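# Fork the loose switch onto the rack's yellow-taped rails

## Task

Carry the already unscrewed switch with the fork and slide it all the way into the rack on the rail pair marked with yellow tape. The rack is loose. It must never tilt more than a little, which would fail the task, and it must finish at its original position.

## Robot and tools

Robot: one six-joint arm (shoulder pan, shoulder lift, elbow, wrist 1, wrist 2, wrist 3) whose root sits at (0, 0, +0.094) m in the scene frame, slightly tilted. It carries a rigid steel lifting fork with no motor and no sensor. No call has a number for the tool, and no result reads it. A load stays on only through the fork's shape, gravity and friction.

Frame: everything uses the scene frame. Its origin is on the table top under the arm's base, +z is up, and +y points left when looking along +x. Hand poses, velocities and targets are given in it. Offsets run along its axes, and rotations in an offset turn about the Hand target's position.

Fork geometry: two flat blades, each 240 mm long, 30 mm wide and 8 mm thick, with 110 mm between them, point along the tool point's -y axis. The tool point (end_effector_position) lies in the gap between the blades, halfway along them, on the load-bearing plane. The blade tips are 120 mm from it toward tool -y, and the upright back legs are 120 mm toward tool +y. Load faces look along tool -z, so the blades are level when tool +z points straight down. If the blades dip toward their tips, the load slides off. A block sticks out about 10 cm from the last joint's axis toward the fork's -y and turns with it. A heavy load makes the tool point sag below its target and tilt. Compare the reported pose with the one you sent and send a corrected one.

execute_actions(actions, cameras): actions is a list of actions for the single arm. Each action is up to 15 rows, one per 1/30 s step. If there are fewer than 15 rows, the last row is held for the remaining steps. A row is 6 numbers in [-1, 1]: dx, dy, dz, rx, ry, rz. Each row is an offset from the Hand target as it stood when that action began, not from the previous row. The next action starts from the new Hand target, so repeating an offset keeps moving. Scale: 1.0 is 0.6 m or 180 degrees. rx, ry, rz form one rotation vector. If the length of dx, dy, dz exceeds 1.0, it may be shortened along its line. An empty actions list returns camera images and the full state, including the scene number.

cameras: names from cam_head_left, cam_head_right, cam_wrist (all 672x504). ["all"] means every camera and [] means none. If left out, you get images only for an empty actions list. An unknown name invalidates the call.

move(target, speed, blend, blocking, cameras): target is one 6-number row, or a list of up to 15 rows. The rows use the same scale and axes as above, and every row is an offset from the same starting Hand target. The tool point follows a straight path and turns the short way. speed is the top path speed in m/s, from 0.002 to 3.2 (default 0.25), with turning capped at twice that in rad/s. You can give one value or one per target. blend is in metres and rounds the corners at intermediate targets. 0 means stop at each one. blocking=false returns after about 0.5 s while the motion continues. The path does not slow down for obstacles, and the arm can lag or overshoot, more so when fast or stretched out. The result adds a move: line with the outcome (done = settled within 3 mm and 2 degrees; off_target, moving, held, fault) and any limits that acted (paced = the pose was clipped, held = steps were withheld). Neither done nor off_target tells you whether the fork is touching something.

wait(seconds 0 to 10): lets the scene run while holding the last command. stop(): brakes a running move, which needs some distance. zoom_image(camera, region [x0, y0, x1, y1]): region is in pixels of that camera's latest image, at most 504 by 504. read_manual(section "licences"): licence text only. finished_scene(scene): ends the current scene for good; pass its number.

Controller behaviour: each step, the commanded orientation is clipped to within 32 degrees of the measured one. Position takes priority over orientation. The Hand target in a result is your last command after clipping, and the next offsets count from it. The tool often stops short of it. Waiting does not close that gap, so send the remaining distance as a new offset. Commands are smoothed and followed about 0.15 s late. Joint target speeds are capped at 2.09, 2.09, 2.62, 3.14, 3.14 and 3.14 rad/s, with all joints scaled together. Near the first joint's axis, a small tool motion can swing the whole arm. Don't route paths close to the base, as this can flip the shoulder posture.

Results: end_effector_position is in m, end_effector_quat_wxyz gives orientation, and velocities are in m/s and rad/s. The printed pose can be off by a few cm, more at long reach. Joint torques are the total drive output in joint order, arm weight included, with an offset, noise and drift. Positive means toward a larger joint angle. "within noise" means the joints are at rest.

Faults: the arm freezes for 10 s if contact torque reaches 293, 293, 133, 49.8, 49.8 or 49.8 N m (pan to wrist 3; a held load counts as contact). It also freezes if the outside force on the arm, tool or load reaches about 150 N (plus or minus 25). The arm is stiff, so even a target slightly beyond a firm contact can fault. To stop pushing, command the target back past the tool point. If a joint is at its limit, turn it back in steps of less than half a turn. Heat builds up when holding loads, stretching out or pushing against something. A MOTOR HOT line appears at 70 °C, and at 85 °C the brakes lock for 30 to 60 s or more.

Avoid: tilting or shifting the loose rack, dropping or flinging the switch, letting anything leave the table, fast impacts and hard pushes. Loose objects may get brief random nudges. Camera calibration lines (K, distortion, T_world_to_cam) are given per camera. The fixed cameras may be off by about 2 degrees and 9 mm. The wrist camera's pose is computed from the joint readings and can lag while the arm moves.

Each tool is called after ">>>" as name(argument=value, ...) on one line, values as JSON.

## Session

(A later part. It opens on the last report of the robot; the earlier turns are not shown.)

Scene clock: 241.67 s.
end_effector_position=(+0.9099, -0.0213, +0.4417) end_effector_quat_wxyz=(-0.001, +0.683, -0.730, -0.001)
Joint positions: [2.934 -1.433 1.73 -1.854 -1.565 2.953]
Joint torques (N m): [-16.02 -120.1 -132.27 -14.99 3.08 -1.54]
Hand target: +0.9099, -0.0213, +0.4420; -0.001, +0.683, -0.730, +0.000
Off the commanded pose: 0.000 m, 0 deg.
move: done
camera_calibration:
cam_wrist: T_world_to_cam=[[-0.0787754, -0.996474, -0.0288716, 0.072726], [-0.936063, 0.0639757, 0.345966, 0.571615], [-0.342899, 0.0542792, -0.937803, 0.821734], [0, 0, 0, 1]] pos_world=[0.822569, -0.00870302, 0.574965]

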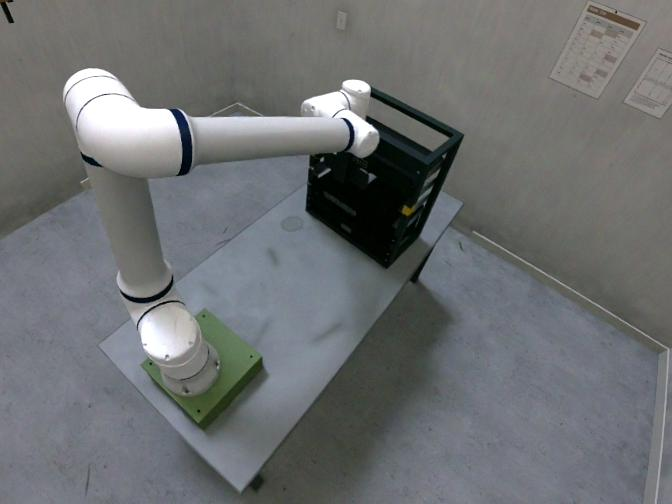

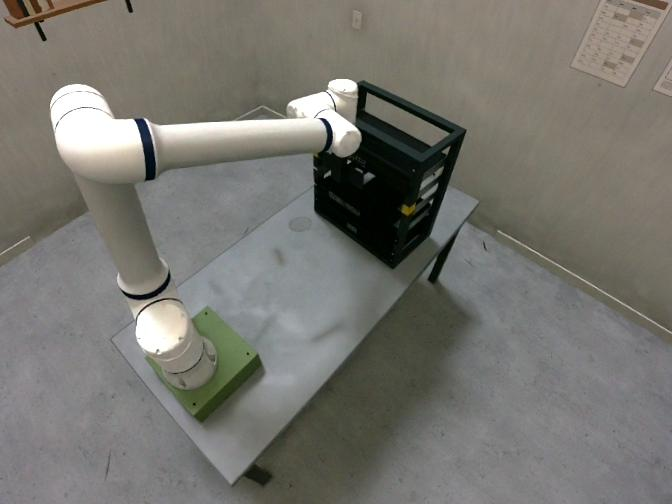

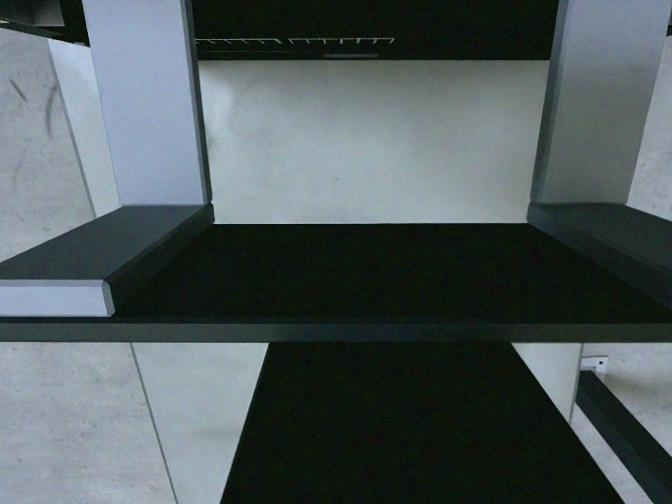

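>>> move(target=[0, 0, 0.005, 0, 0, 0], speed=0.02)

>>> move(target=[0, 0, 0.005, 0, 0, 0], speed=0.02, cameras=["all"])

>>> zoom_image(camera="cam_head_right", region=[290, 70, 470, 220])

>>> zoom_image(camera="cam_head_left", region=[290, 70, 470, 220])

Scene clock: 247.83 s.
end_effector_position=(+0.9099, -0.0213, +0.4448) end_effector_quat_wxyz=(-0.001, +0.683, -0.730, +0.000)
Joint positions: [2.934 -1.434 1.726 -1.849 -1.565 2.953]
Joint torques (N m): [-18.1 -127.94 -142.34 -18.55 2.86 -1.56]
Hand target: +0.9099, -0.0213, +0.4450; -0.001, +0.683, -0.730, +0.000
Off the commanded pose: 0.000 m, 0 deg.
move: done

Scene clock: 248.53 s.
end_effector_position=(+0.9099, -0.0213, +0.4478) end_effector_quat_wxyz=(-0.001, +0.683, -0.730, +0.000)
Joint positions: [2.934 -1.435 1.722 -1.843 -1.565 2.953]
Joint torques (N m): [-17.34 -126.83 -143.55 -18.32 2.69 -1.66]
Hand target: +0.9099, -0.0213, +0.4480; -0.001, +0.683, -0.730, +0.000
Off the commanded pose: 0.000 m, 0 deg.
move: done
camera_calibration:
cam_wrist: T_world_to_cam=[[-0.0786745, -0.996481, -0.0289295, 0.0728528], [-0.93618, 0.0638783, 0.345668, 0.569772], [-0.342603, 0.0542785, -0.937911, 0.827274], [0, 0, 0, 1]] pos_world=[0.822568, -0.00870298, 0.581065]

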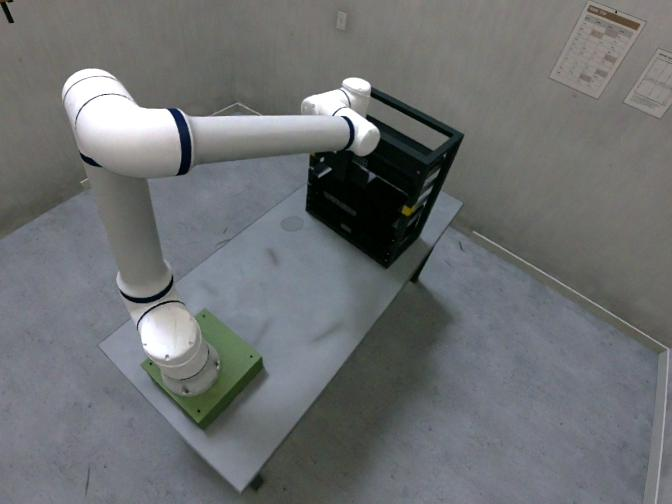

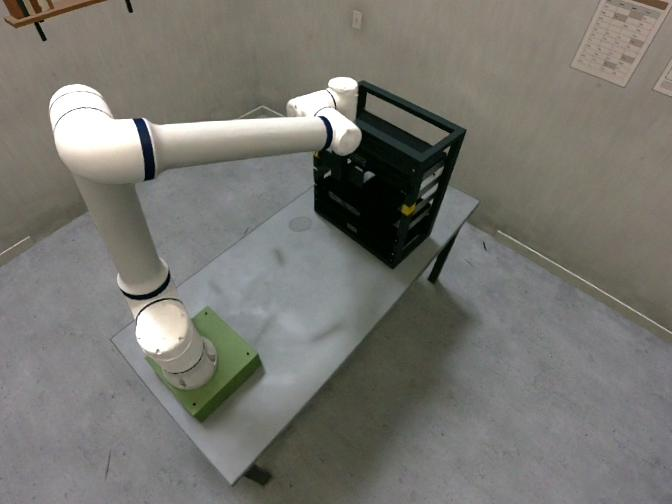

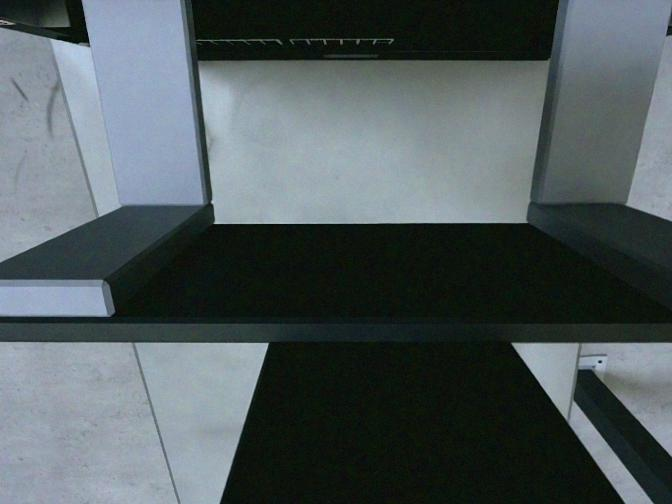

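Scaled by 2.800.

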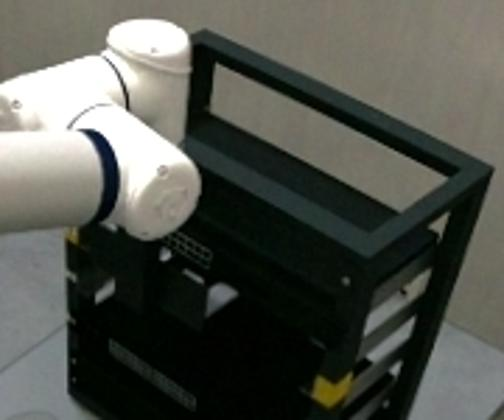

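Scaled by 2.800.

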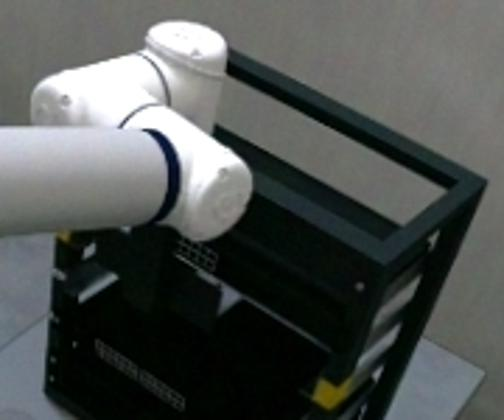

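>>> move(target=[-0.0832, 0.0055, 0, 0, 0, 0], speed=0.06, cameras=["all"])

>>> zoom_image(camera="cam_head_right", region=[290, 70, 470, 220])

Scene clock: 256.97 s.
end_effector_position=(+0.8602, -0.0180, +0.4480) end_effector_quat_wxyz=(-0.001, +0.683, -0.730, +0.000)
Joint positions: [2.92 -1.517 1.811 -1.85 -1.565 2.94]
Joint torques (N m): [-21.83 -115.74 -118.68 -23.86 0.58 -2.12]
Hand target: +0.8600, -0.0180, +0.4480; -0.001, +0.683, -0.730, +0.000
Off the commanded pose: 0.000 m, 0 deg.
move: done
camera_calibration:
cam_wrist: T_world_to_cam=[[-0.0787682, -0.996474, -0.0288961, 0.0722897], [-0.936173, 0.0639777, 0.34567, 0.522958], [-0.342602, 0.0542795, -0.937911, 0.810255], [0, 0, 0, 1]] pos_world=[0.772868, -0.00540302, 0.581265]

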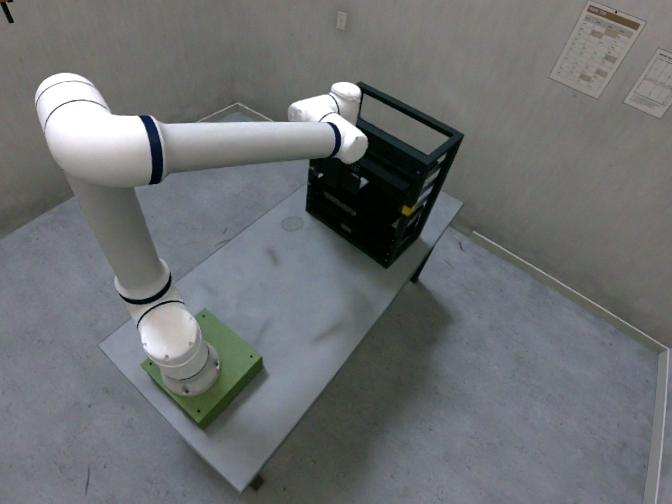

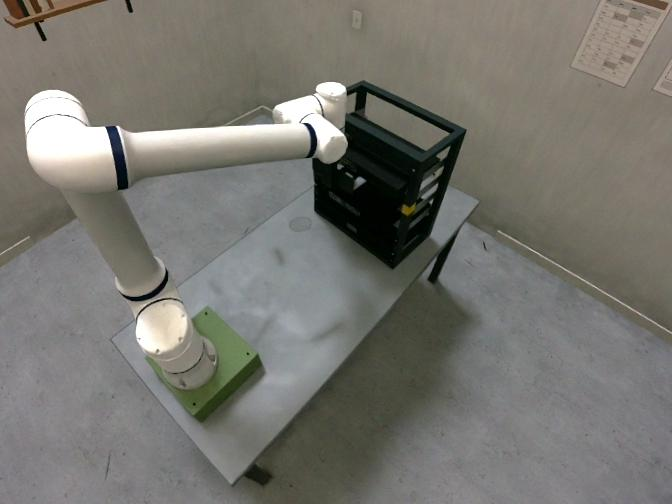

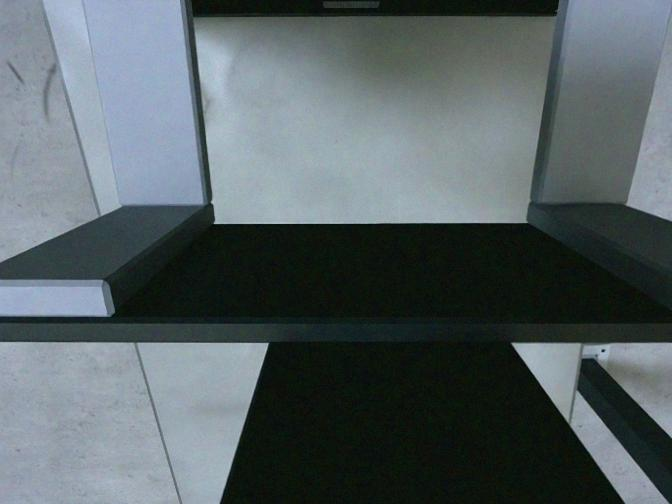

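Scaled by 2.800.

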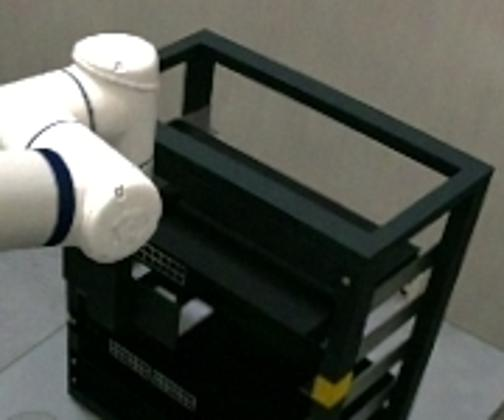

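>>> move(target=[-0.4157, 0.0274, 0, 0, 0, 0], speed=0.12, cameras=["all"])

>>> zoom_image(camera="cam_head_right", region=[240, 70, 460, 280])

>>> zoom_image(camera="cam_head_left", region=[240, 70, 460, 280])

Scene clock: 262.60 s.
end_effector_position=(+0.6108, -0.0016, +0.4480) end_effector_quat_wxyz=(-0.001, +0.683, -0.730, +0.000)
Joint positions: [2.808 -1.976 2.175 -1.755 -1.567 2.827]
Joint torques (N m): [-21.95 -60.18 -120.3 -18.31 4.01 -2.23]
Hand target: +0.6106, -0.0015, +0.4480; -0.001, +0.683, -0.730, +0.000
Off the commanded pose: 0.000 m, 0 deg.
move: done
camera_calibration:
cam_wrist: T_world_to_cam=[[-0.078735, -0.996479, -0.0288022, 0.0689075], [-0.936175, 0.0639791, 0.345664, 0.288338], [-0.342604, 0.0541797, -0.937916, 0.72389], [0, 0, 0, 1]] pos_world=[0.523368, 0.0109971, 0.581265]

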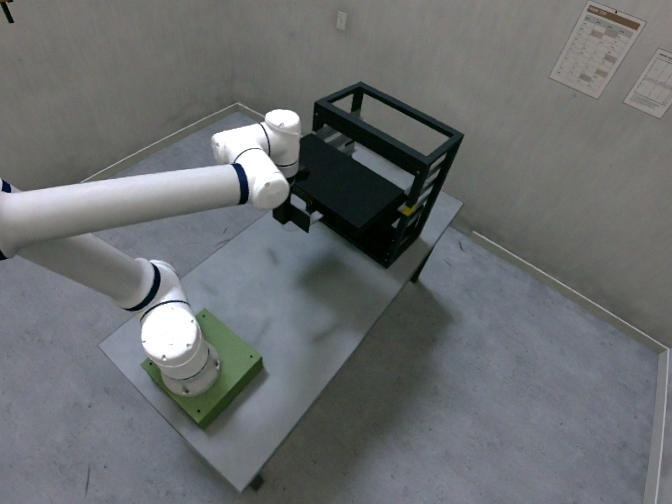

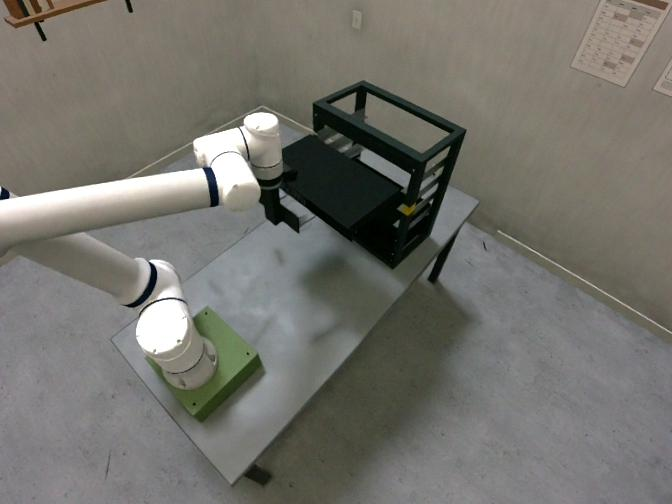

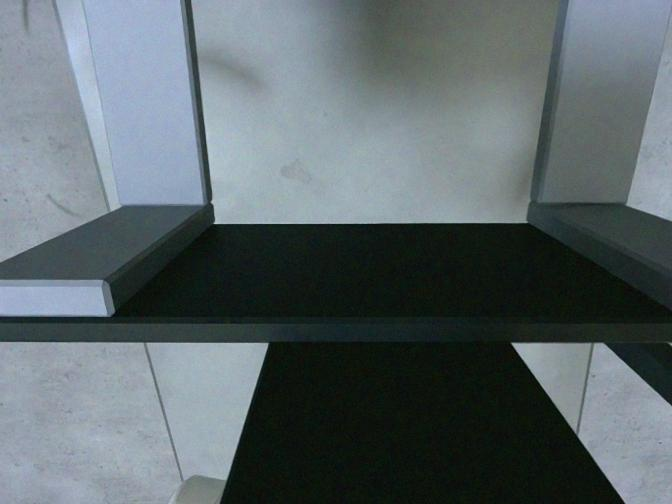

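Scaled by 2.291.

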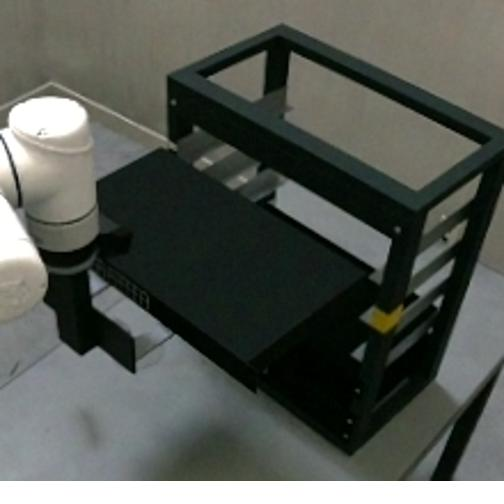

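Scaled by 2.291.

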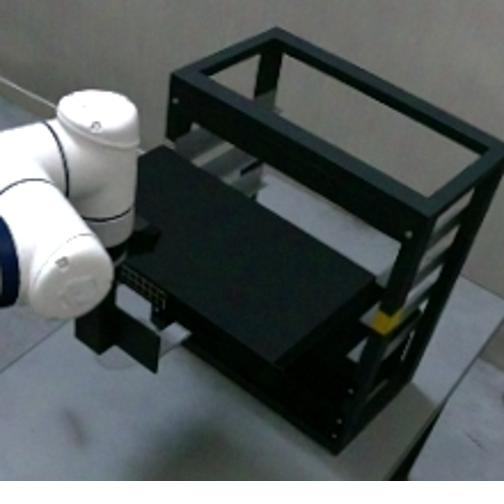

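>>> move(target=[0, 0, -0.1482, 0, 0, 0], speed=0.12, cameras=["all"])

>>> zoom_image(camera="cam_head_right", region=[300, 120, 450, 270])

>>> zoom_image(camera="cam_head_left", region=[300, 120, 450, 270])

Scene clock: 268.87 s.
end_effector_position=(+0.6106, -0.0016, +0.3592) end_effector_quat_wxyz=(-0.001, +0.683, -0.730, +0.000)
Joint positions: [2.808 -1.926 2.308 -1.939 -1.567 2.827]
Joint torques (N m): [8.64 -33.79 -115.99 -23.09 3.35 3.08]
Hand target: +0.6106, -0.0015, +0.3590; -0.001, +0.683, -0.730, +0.000
Off the commanded pose: 0.000 m, 0 deg.
move: done
camera_calibration:
cam_wrist: T_world_to_cam=[[-0.078735, -0.996479, -0.0288022, 0.066342], [-0.936175, 0.0639791, 0.345664, 0.31894], [-0.342604, 0.0541797, -0.937916, 0.640569], [0, 0, 0, 1]] pos_world=[0.523268, 0.0109971, 0.492465]

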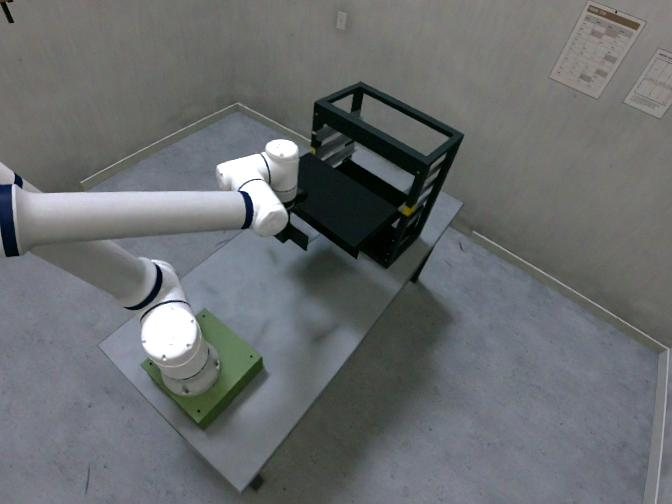

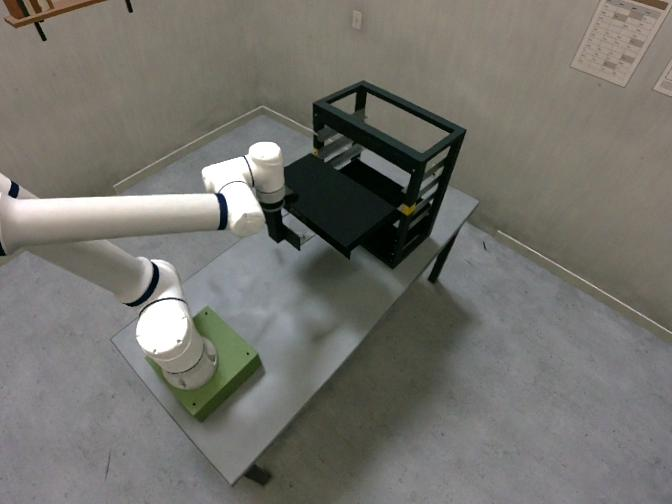

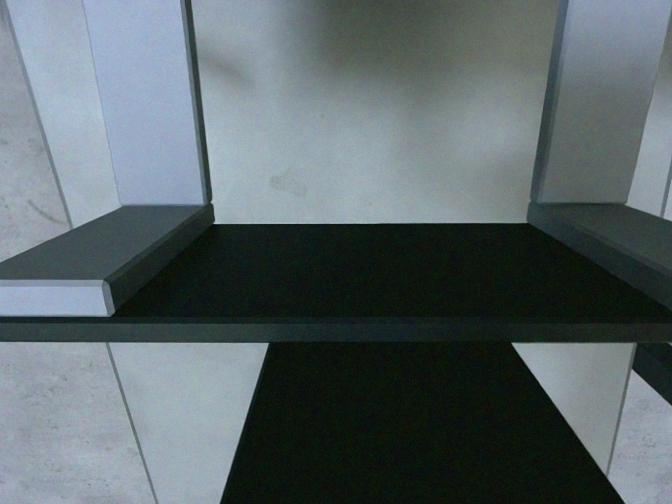

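Scaled by 3.360.

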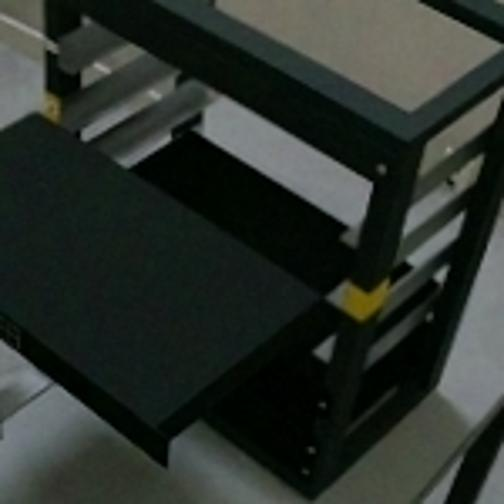

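Scaled by 3.360.

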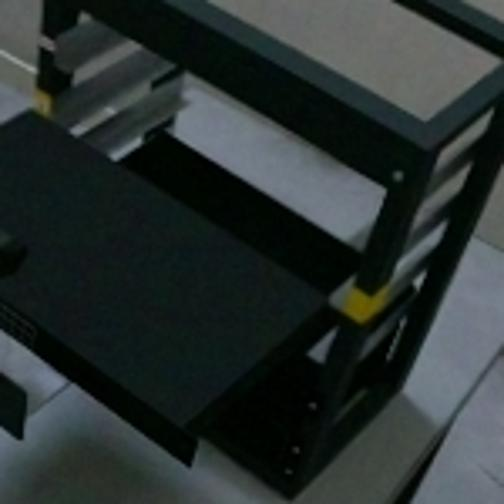

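>>> move(target=[0.1663, -0.0110, 0, 0, 0, 0], speed=0.08, cameras=["all"])

>>> zoom_image(camera="cam_head_right", region=[300, 120, 450, 270])

>>> zoom_image(camera="cam_head_left", region=[300, 120, 450, 270])

Scene clock: 273.27 s.
end_effector_position=(+0.7102, -0.0081, +0.3590) end_effector_quat_wxyz=(-0.001, +0.683, -0.730, +0.000)
Joint positions: [2.866 -1.723 2.168 -2.002 -1.566 2.885]
Joint torques (N m): [7.34 -54.39 -139.16 -23.93 1.16 3.35]
Hand target: +0.7104, -0.0081, +0.3590; -0.001, +0.683, -0.730, +0.000
Off the commanded pose: 0.000 m, 0 deg.
move: done
camera_calibration:
cam_wrist: T_world_to_cam=[[-0.0786745, -0.996481, -0.0289295, 0.0677289], [-0.93618, 0.0638783, 0.345668, 0.412635], [-0.342603, 0.0542785, -0.937911, 0.674947], [0, 0, 0, 1]] pos_world=[0.622868, 0.00449702, 0.492365]

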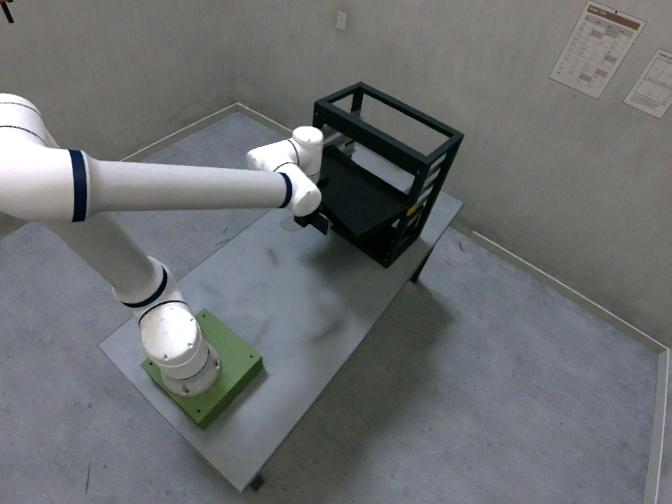

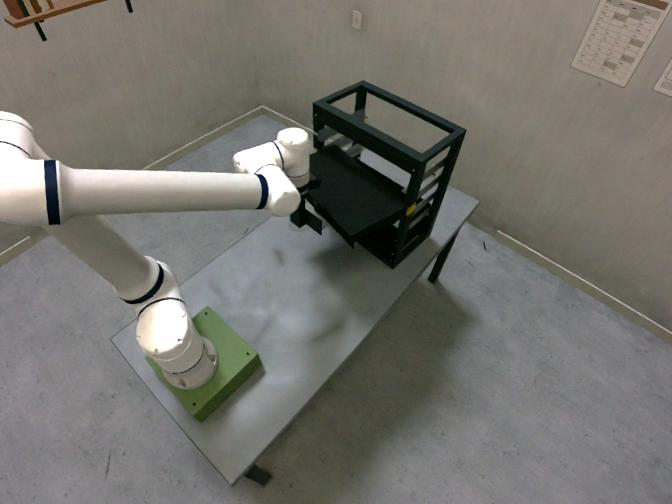

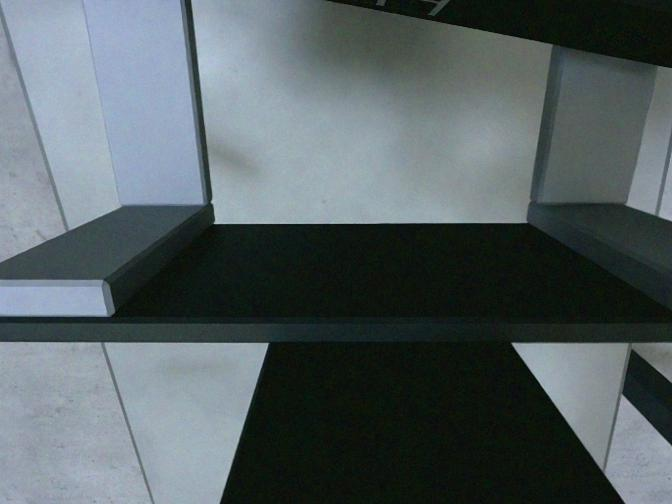

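Scaled by 3.360.

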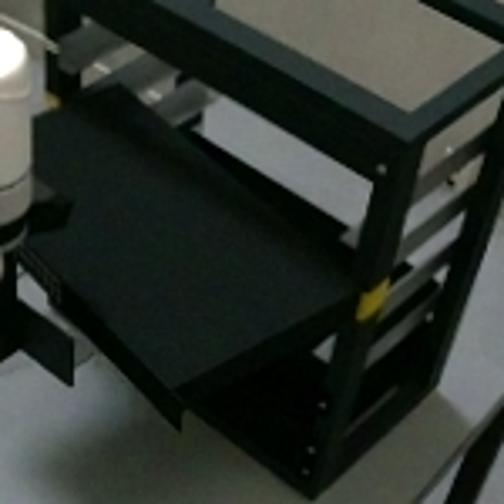

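Scaled by 3.360.

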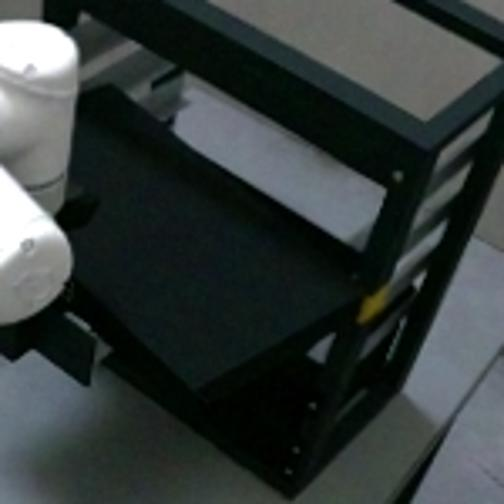

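>>> move(target=[-0.1663, 0.0110, 0, 0, 0, 0], speed=0.06, cameras=["all"])

>>> zoom_image(camera="cam_head_right", region=[260, 100, 440, 280])

>>> zoom_image(camera="cam_head_left", region=[260, 100, 440, 280])

Scene clock: 281.70 s.
end_effector_position=(+0.6107, -0.0016, +0.3590) end_effector_quat_wxyz=(-0.001, +0.683, -0.730, +0.000)
Joint positions: [2.808 -1.925 2.308 -1.939 -1.567 2.827]
Joint torques (N m): [-22.91 -59.59 -114.35 -17.42 2.12 -2.39]
Hand target: +0.6106, -0.0015, +0.3590; -0.001, +0.683, -0.730, +0.000
Off the commanded pose: 0.000 m, 0 deg.
move: done
camera_calibration:
cam_wrist: T_world_to_cam=[[-0.078735, -0.996479, -0.0288022, 0.0663441], [-0.936175, 0.0639791, 0.345664, 0.319102], [-0.342604, 0.0541797, -0.937916, 0.640416], [0, 0, 0, 1]] pos_world=[0.523368, 0.0109971, 0.492265]

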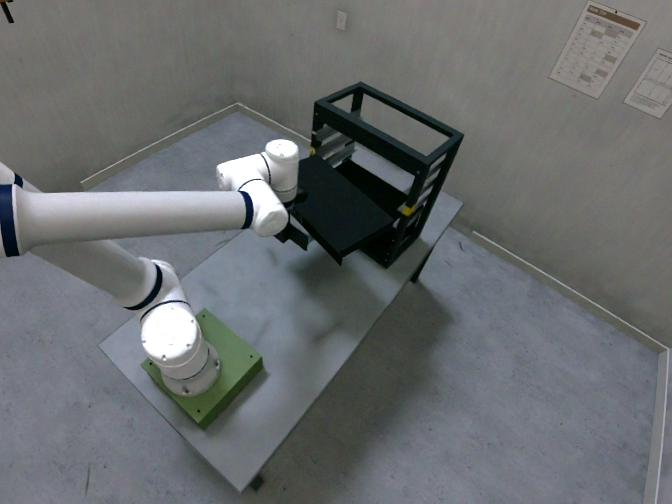

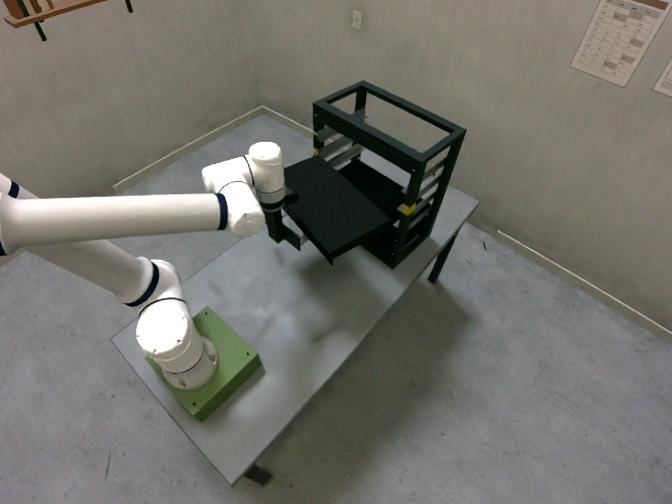

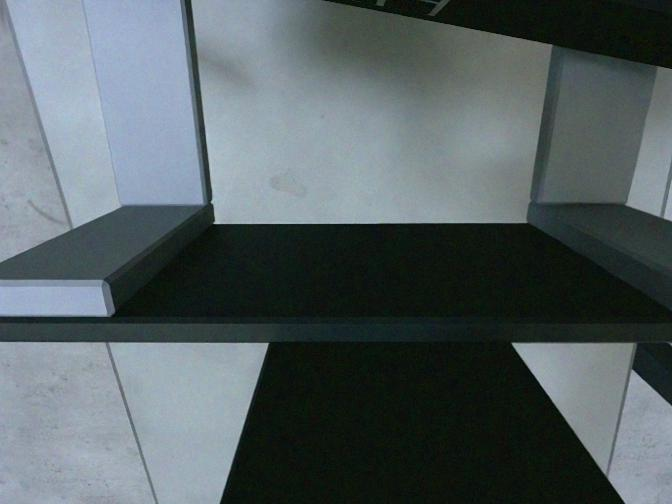

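Scaled by 2.800.

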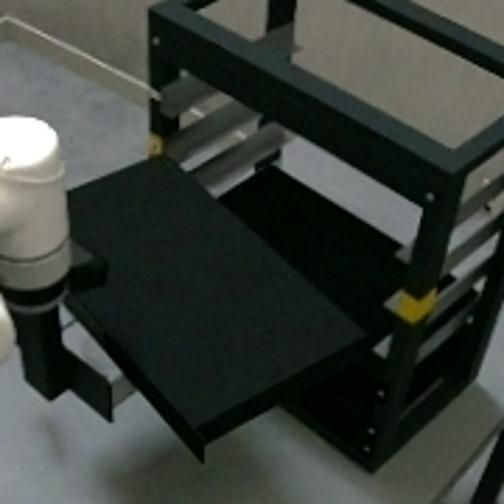

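Scaled by 2.800.

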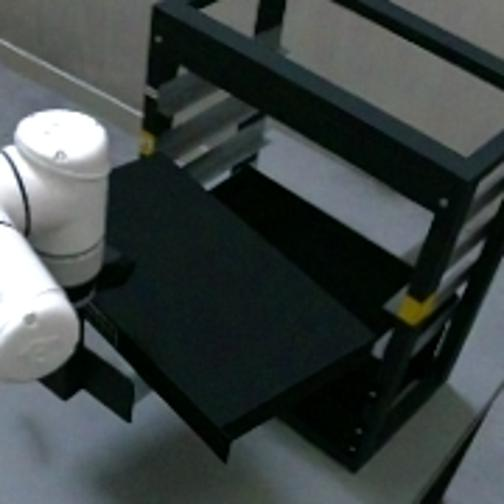

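>>> move(target=[0, 0, 0, 0, 0, 0.0542], speed=0.1, cameras=["all"])

>>> zoom_image(camera="cam_head_right", region=[310, 120, 430, 240])

>>> zoom_image(camera="cam_head_left", region=[300, 130, 430, 260])

Scene clock: 313.00 s.
end_effector_position=(+0.6106, -0.0015, +0.3590) end_effector_quat_wxyz=(-0.001, +0.743, -0.669, -0.001)
Joint positions: [2.755 -1.923 2.307 -1.94 -1.568 2.604]
Joint torques (N m): [-22.34 -31.65 -137.49 -21.66 6.38 -2.27]
Hand target: +0.6106, -0.0015, +0.3590; -0.001, +0.743, -0.669, -0.001
Off the commanded pose: 0.000 m, 0 deg.
move: done
camera_calibration:
cam_wrist: T_world_to_cam=[[0.091057, -0.995428, -0.0288388, -0.0372523], [-0.933499, -0.0954061, 0.345655, 0.31711], [-0.346826, -0.0045533, -0.937919, 0.642967], [0, 0, 0, 1]] pos_world=[0.522412, -0.00390005, 0.492365]

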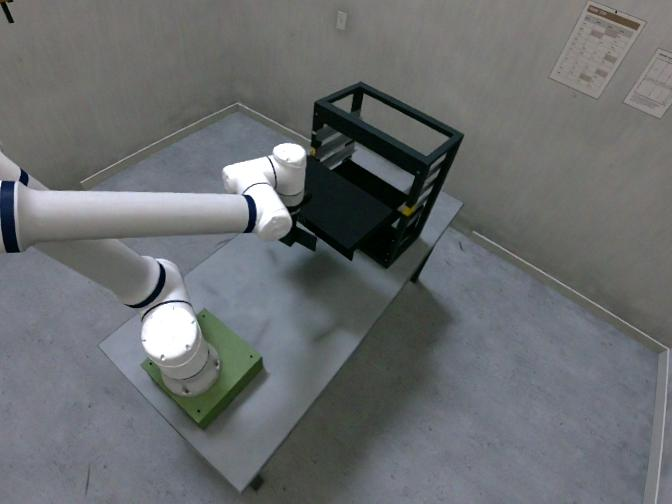

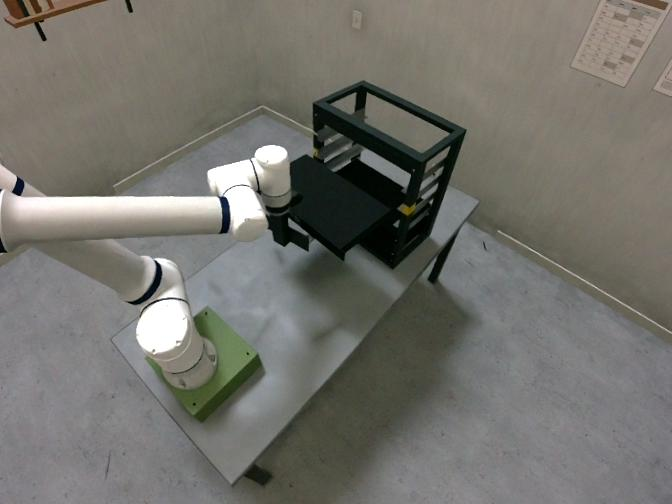

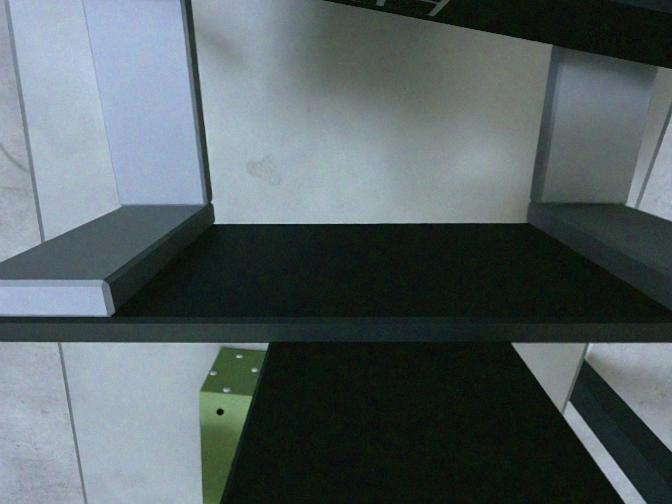

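Scaled by 4.200.

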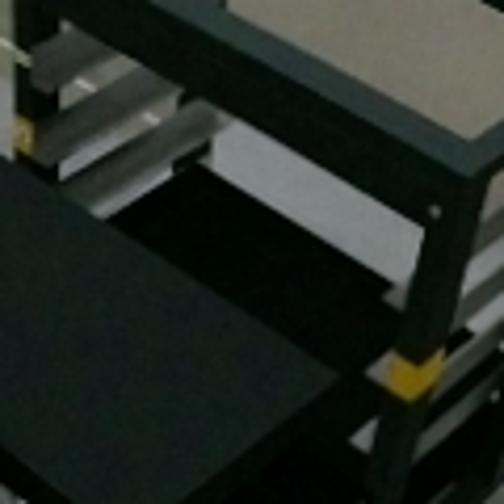

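Scaled by 3.877.

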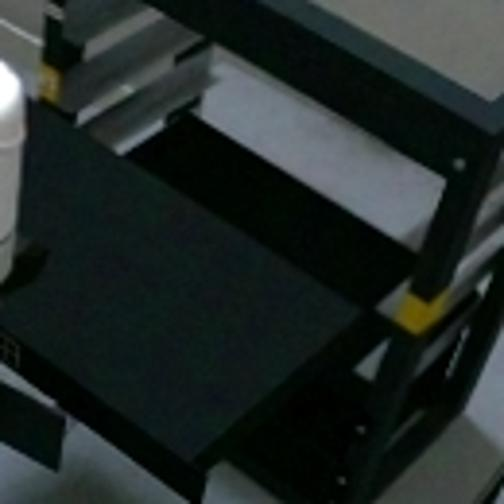

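>>> move(target=[0.0831, 0.0062, 0, 0, 0, 0], speed=0.08, cameras=["all"])

>>> zoom_image(camera="cam_head_right", region=[370, 170, 440, 240])

>>> zoom_image(camera="cam_head_right", region=[290, 120, 360, 190])

>>> zoom_image(camera="cam_head_left", region=[370, 170, 440, 240])

>>> zoom_image(camera="cam_head_left", region=[290, 120, 360, 190])

Scene clock: 335.33 s.
end_effector_position=(+0.6603, +0.0022, +0.3591) end_effector_quat_wxyz=(-0.001, +0.743, -0.669, -0.001)
Joint positions: [2.805 -1.819 2.24 -1.977 -1.567 2.654]
Joint torques (N m): [8.66 -43.25 -135.23 -21.9 2.71 3.01]
Hand target: +0.6605, +0.0022, +0.3590; -0.001, +0.743, -0.669, -0.001
Off the commanded pose: 0.000 m, 0 deg.
move: done
camera_calibration:
cam_wrist: T_world_to_cam=[[0.0913368, -0.995399, -0.0289389, -0.0381961], [-0.93347, -0.0957032, 0.34565, 0.363752], [-0.346829, -0.00455689, -0.937917, 0.660187], [0, 0, 0, 1]] pos_world=[0.572012, -0.00019978, 0.492365]

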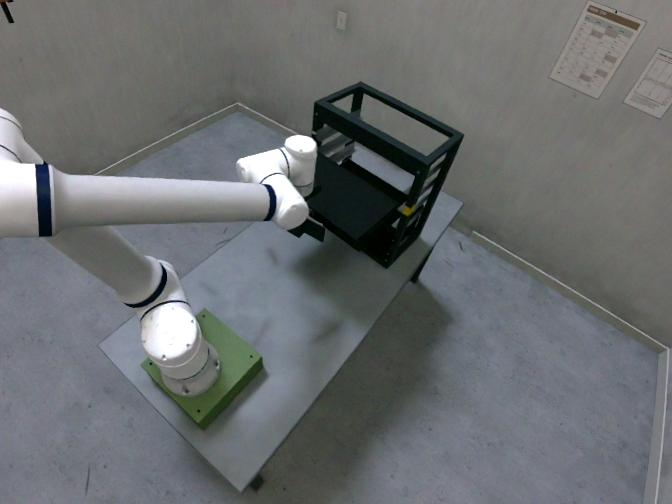

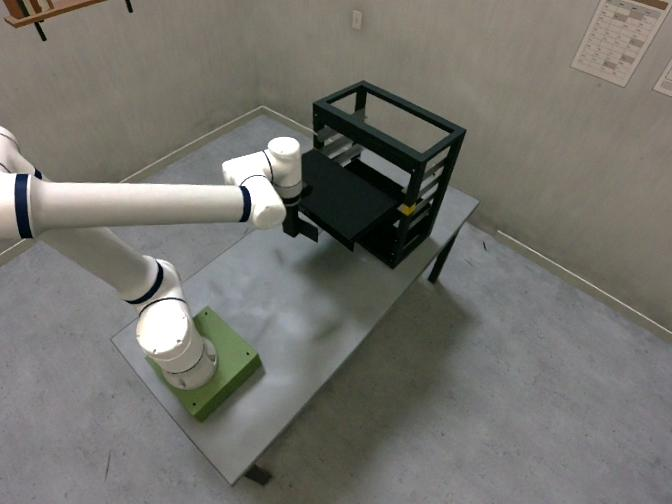

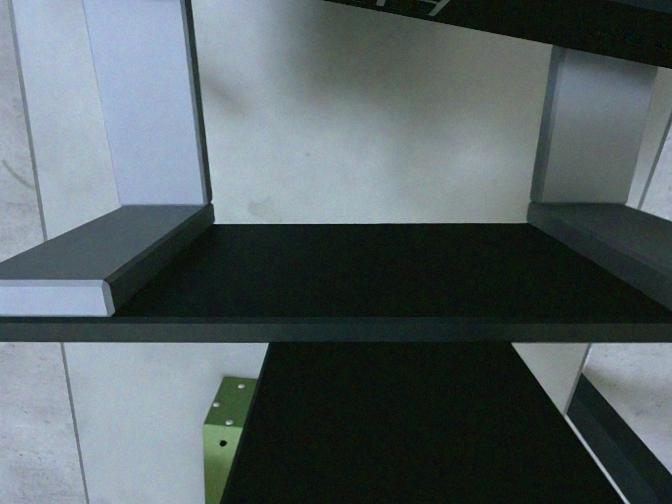

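Scaled by 7.200.

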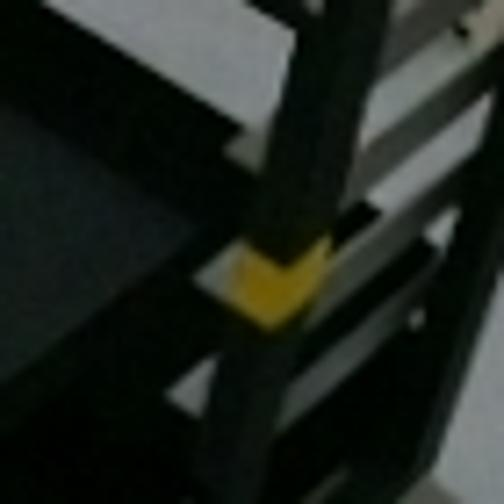

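Scaled by 7.200.

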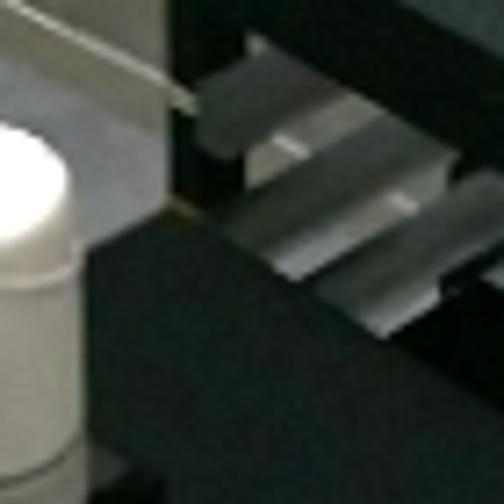

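Scaled by 7.200.

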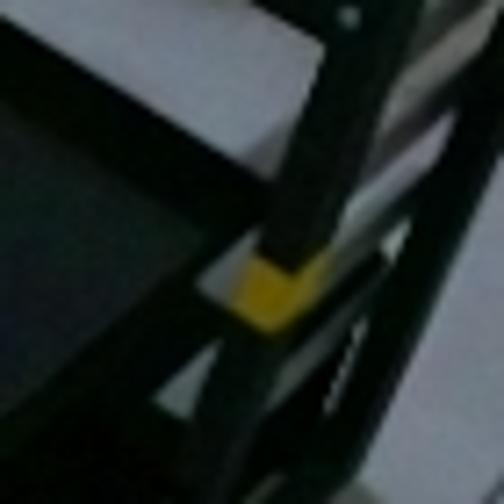

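Scaled by 7.200.

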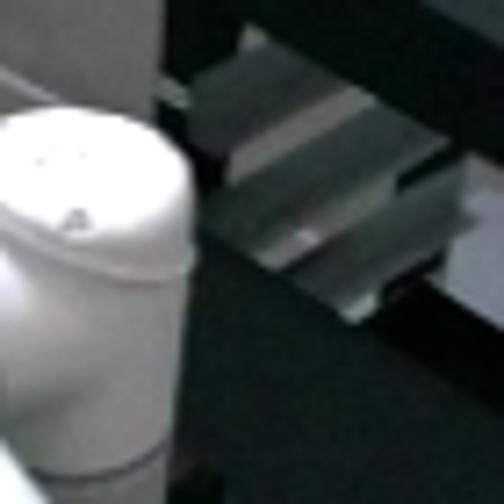

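>>> move(target=[0.0998, -0.0066, 0, 0, 0, 0], speed=0.05, cameras=["all"])

>>> zoom_image(camera="cam_head_right", region=[300, 100, 450, 250])

>>> zoom_image(camera="cam_head_left", region=[300, 100, 450, 250])

Scene clock: 346.83 s.
end_effector_position=(+0.7201, -0.0018, +0.3590) end_effector_quat_wxyz=(-0.001, +0.743, -0.669, -0.001)
Joint positions: [2.839 -1.703 2.152 -2.005 -1.566 2.688]
Joint torques (N m): [12.41 -53.83 -136.39 -22.31 5.57 3.39]
Hand target: +0.7203, -0.0018, +0.3590; -0.001, +0.743, -0.669, -0.001
Off the commanded pose: 0.000 m, 0 deg.
move: done
camera_calibration:
cam_wrist: T_world_to_cam=[[0.0912435, -0.995409, -0.0289056, -0.0476064], [-0.93348, -0.0956042, 0.345651, 0.419289], [-0.346828, -0.00455569, -0.937918, 0.680944], [0, 0, 0, 1]] pos_world=[0.631912, -0.00419987, 0.492365]

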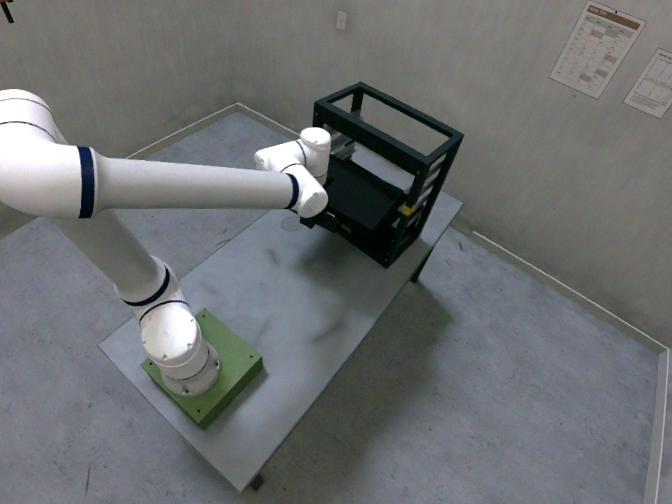

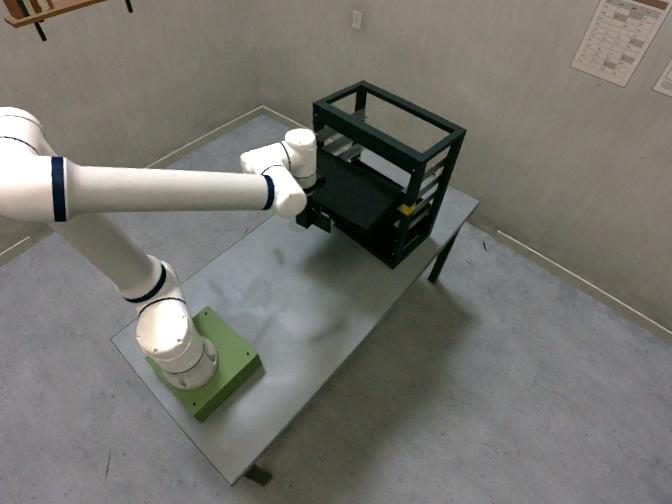

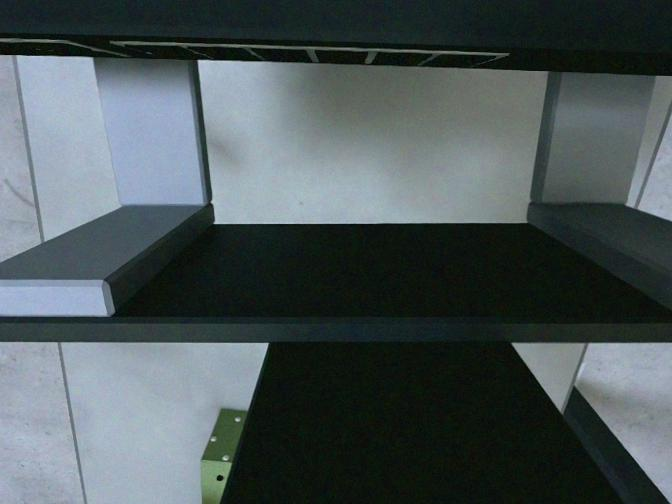

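Scaled by 3.360.

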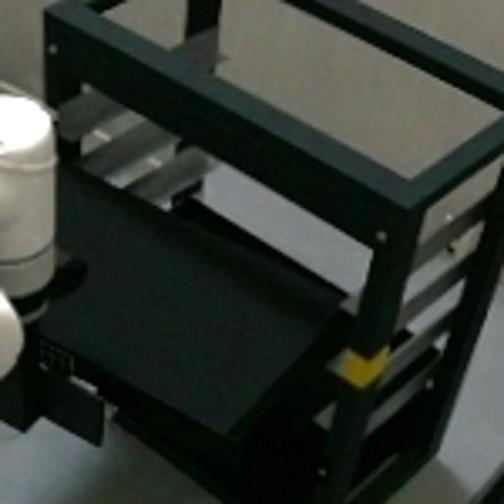

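Scaled by 3.360.

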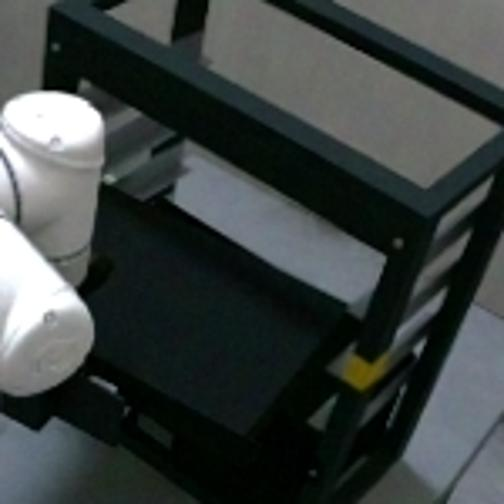

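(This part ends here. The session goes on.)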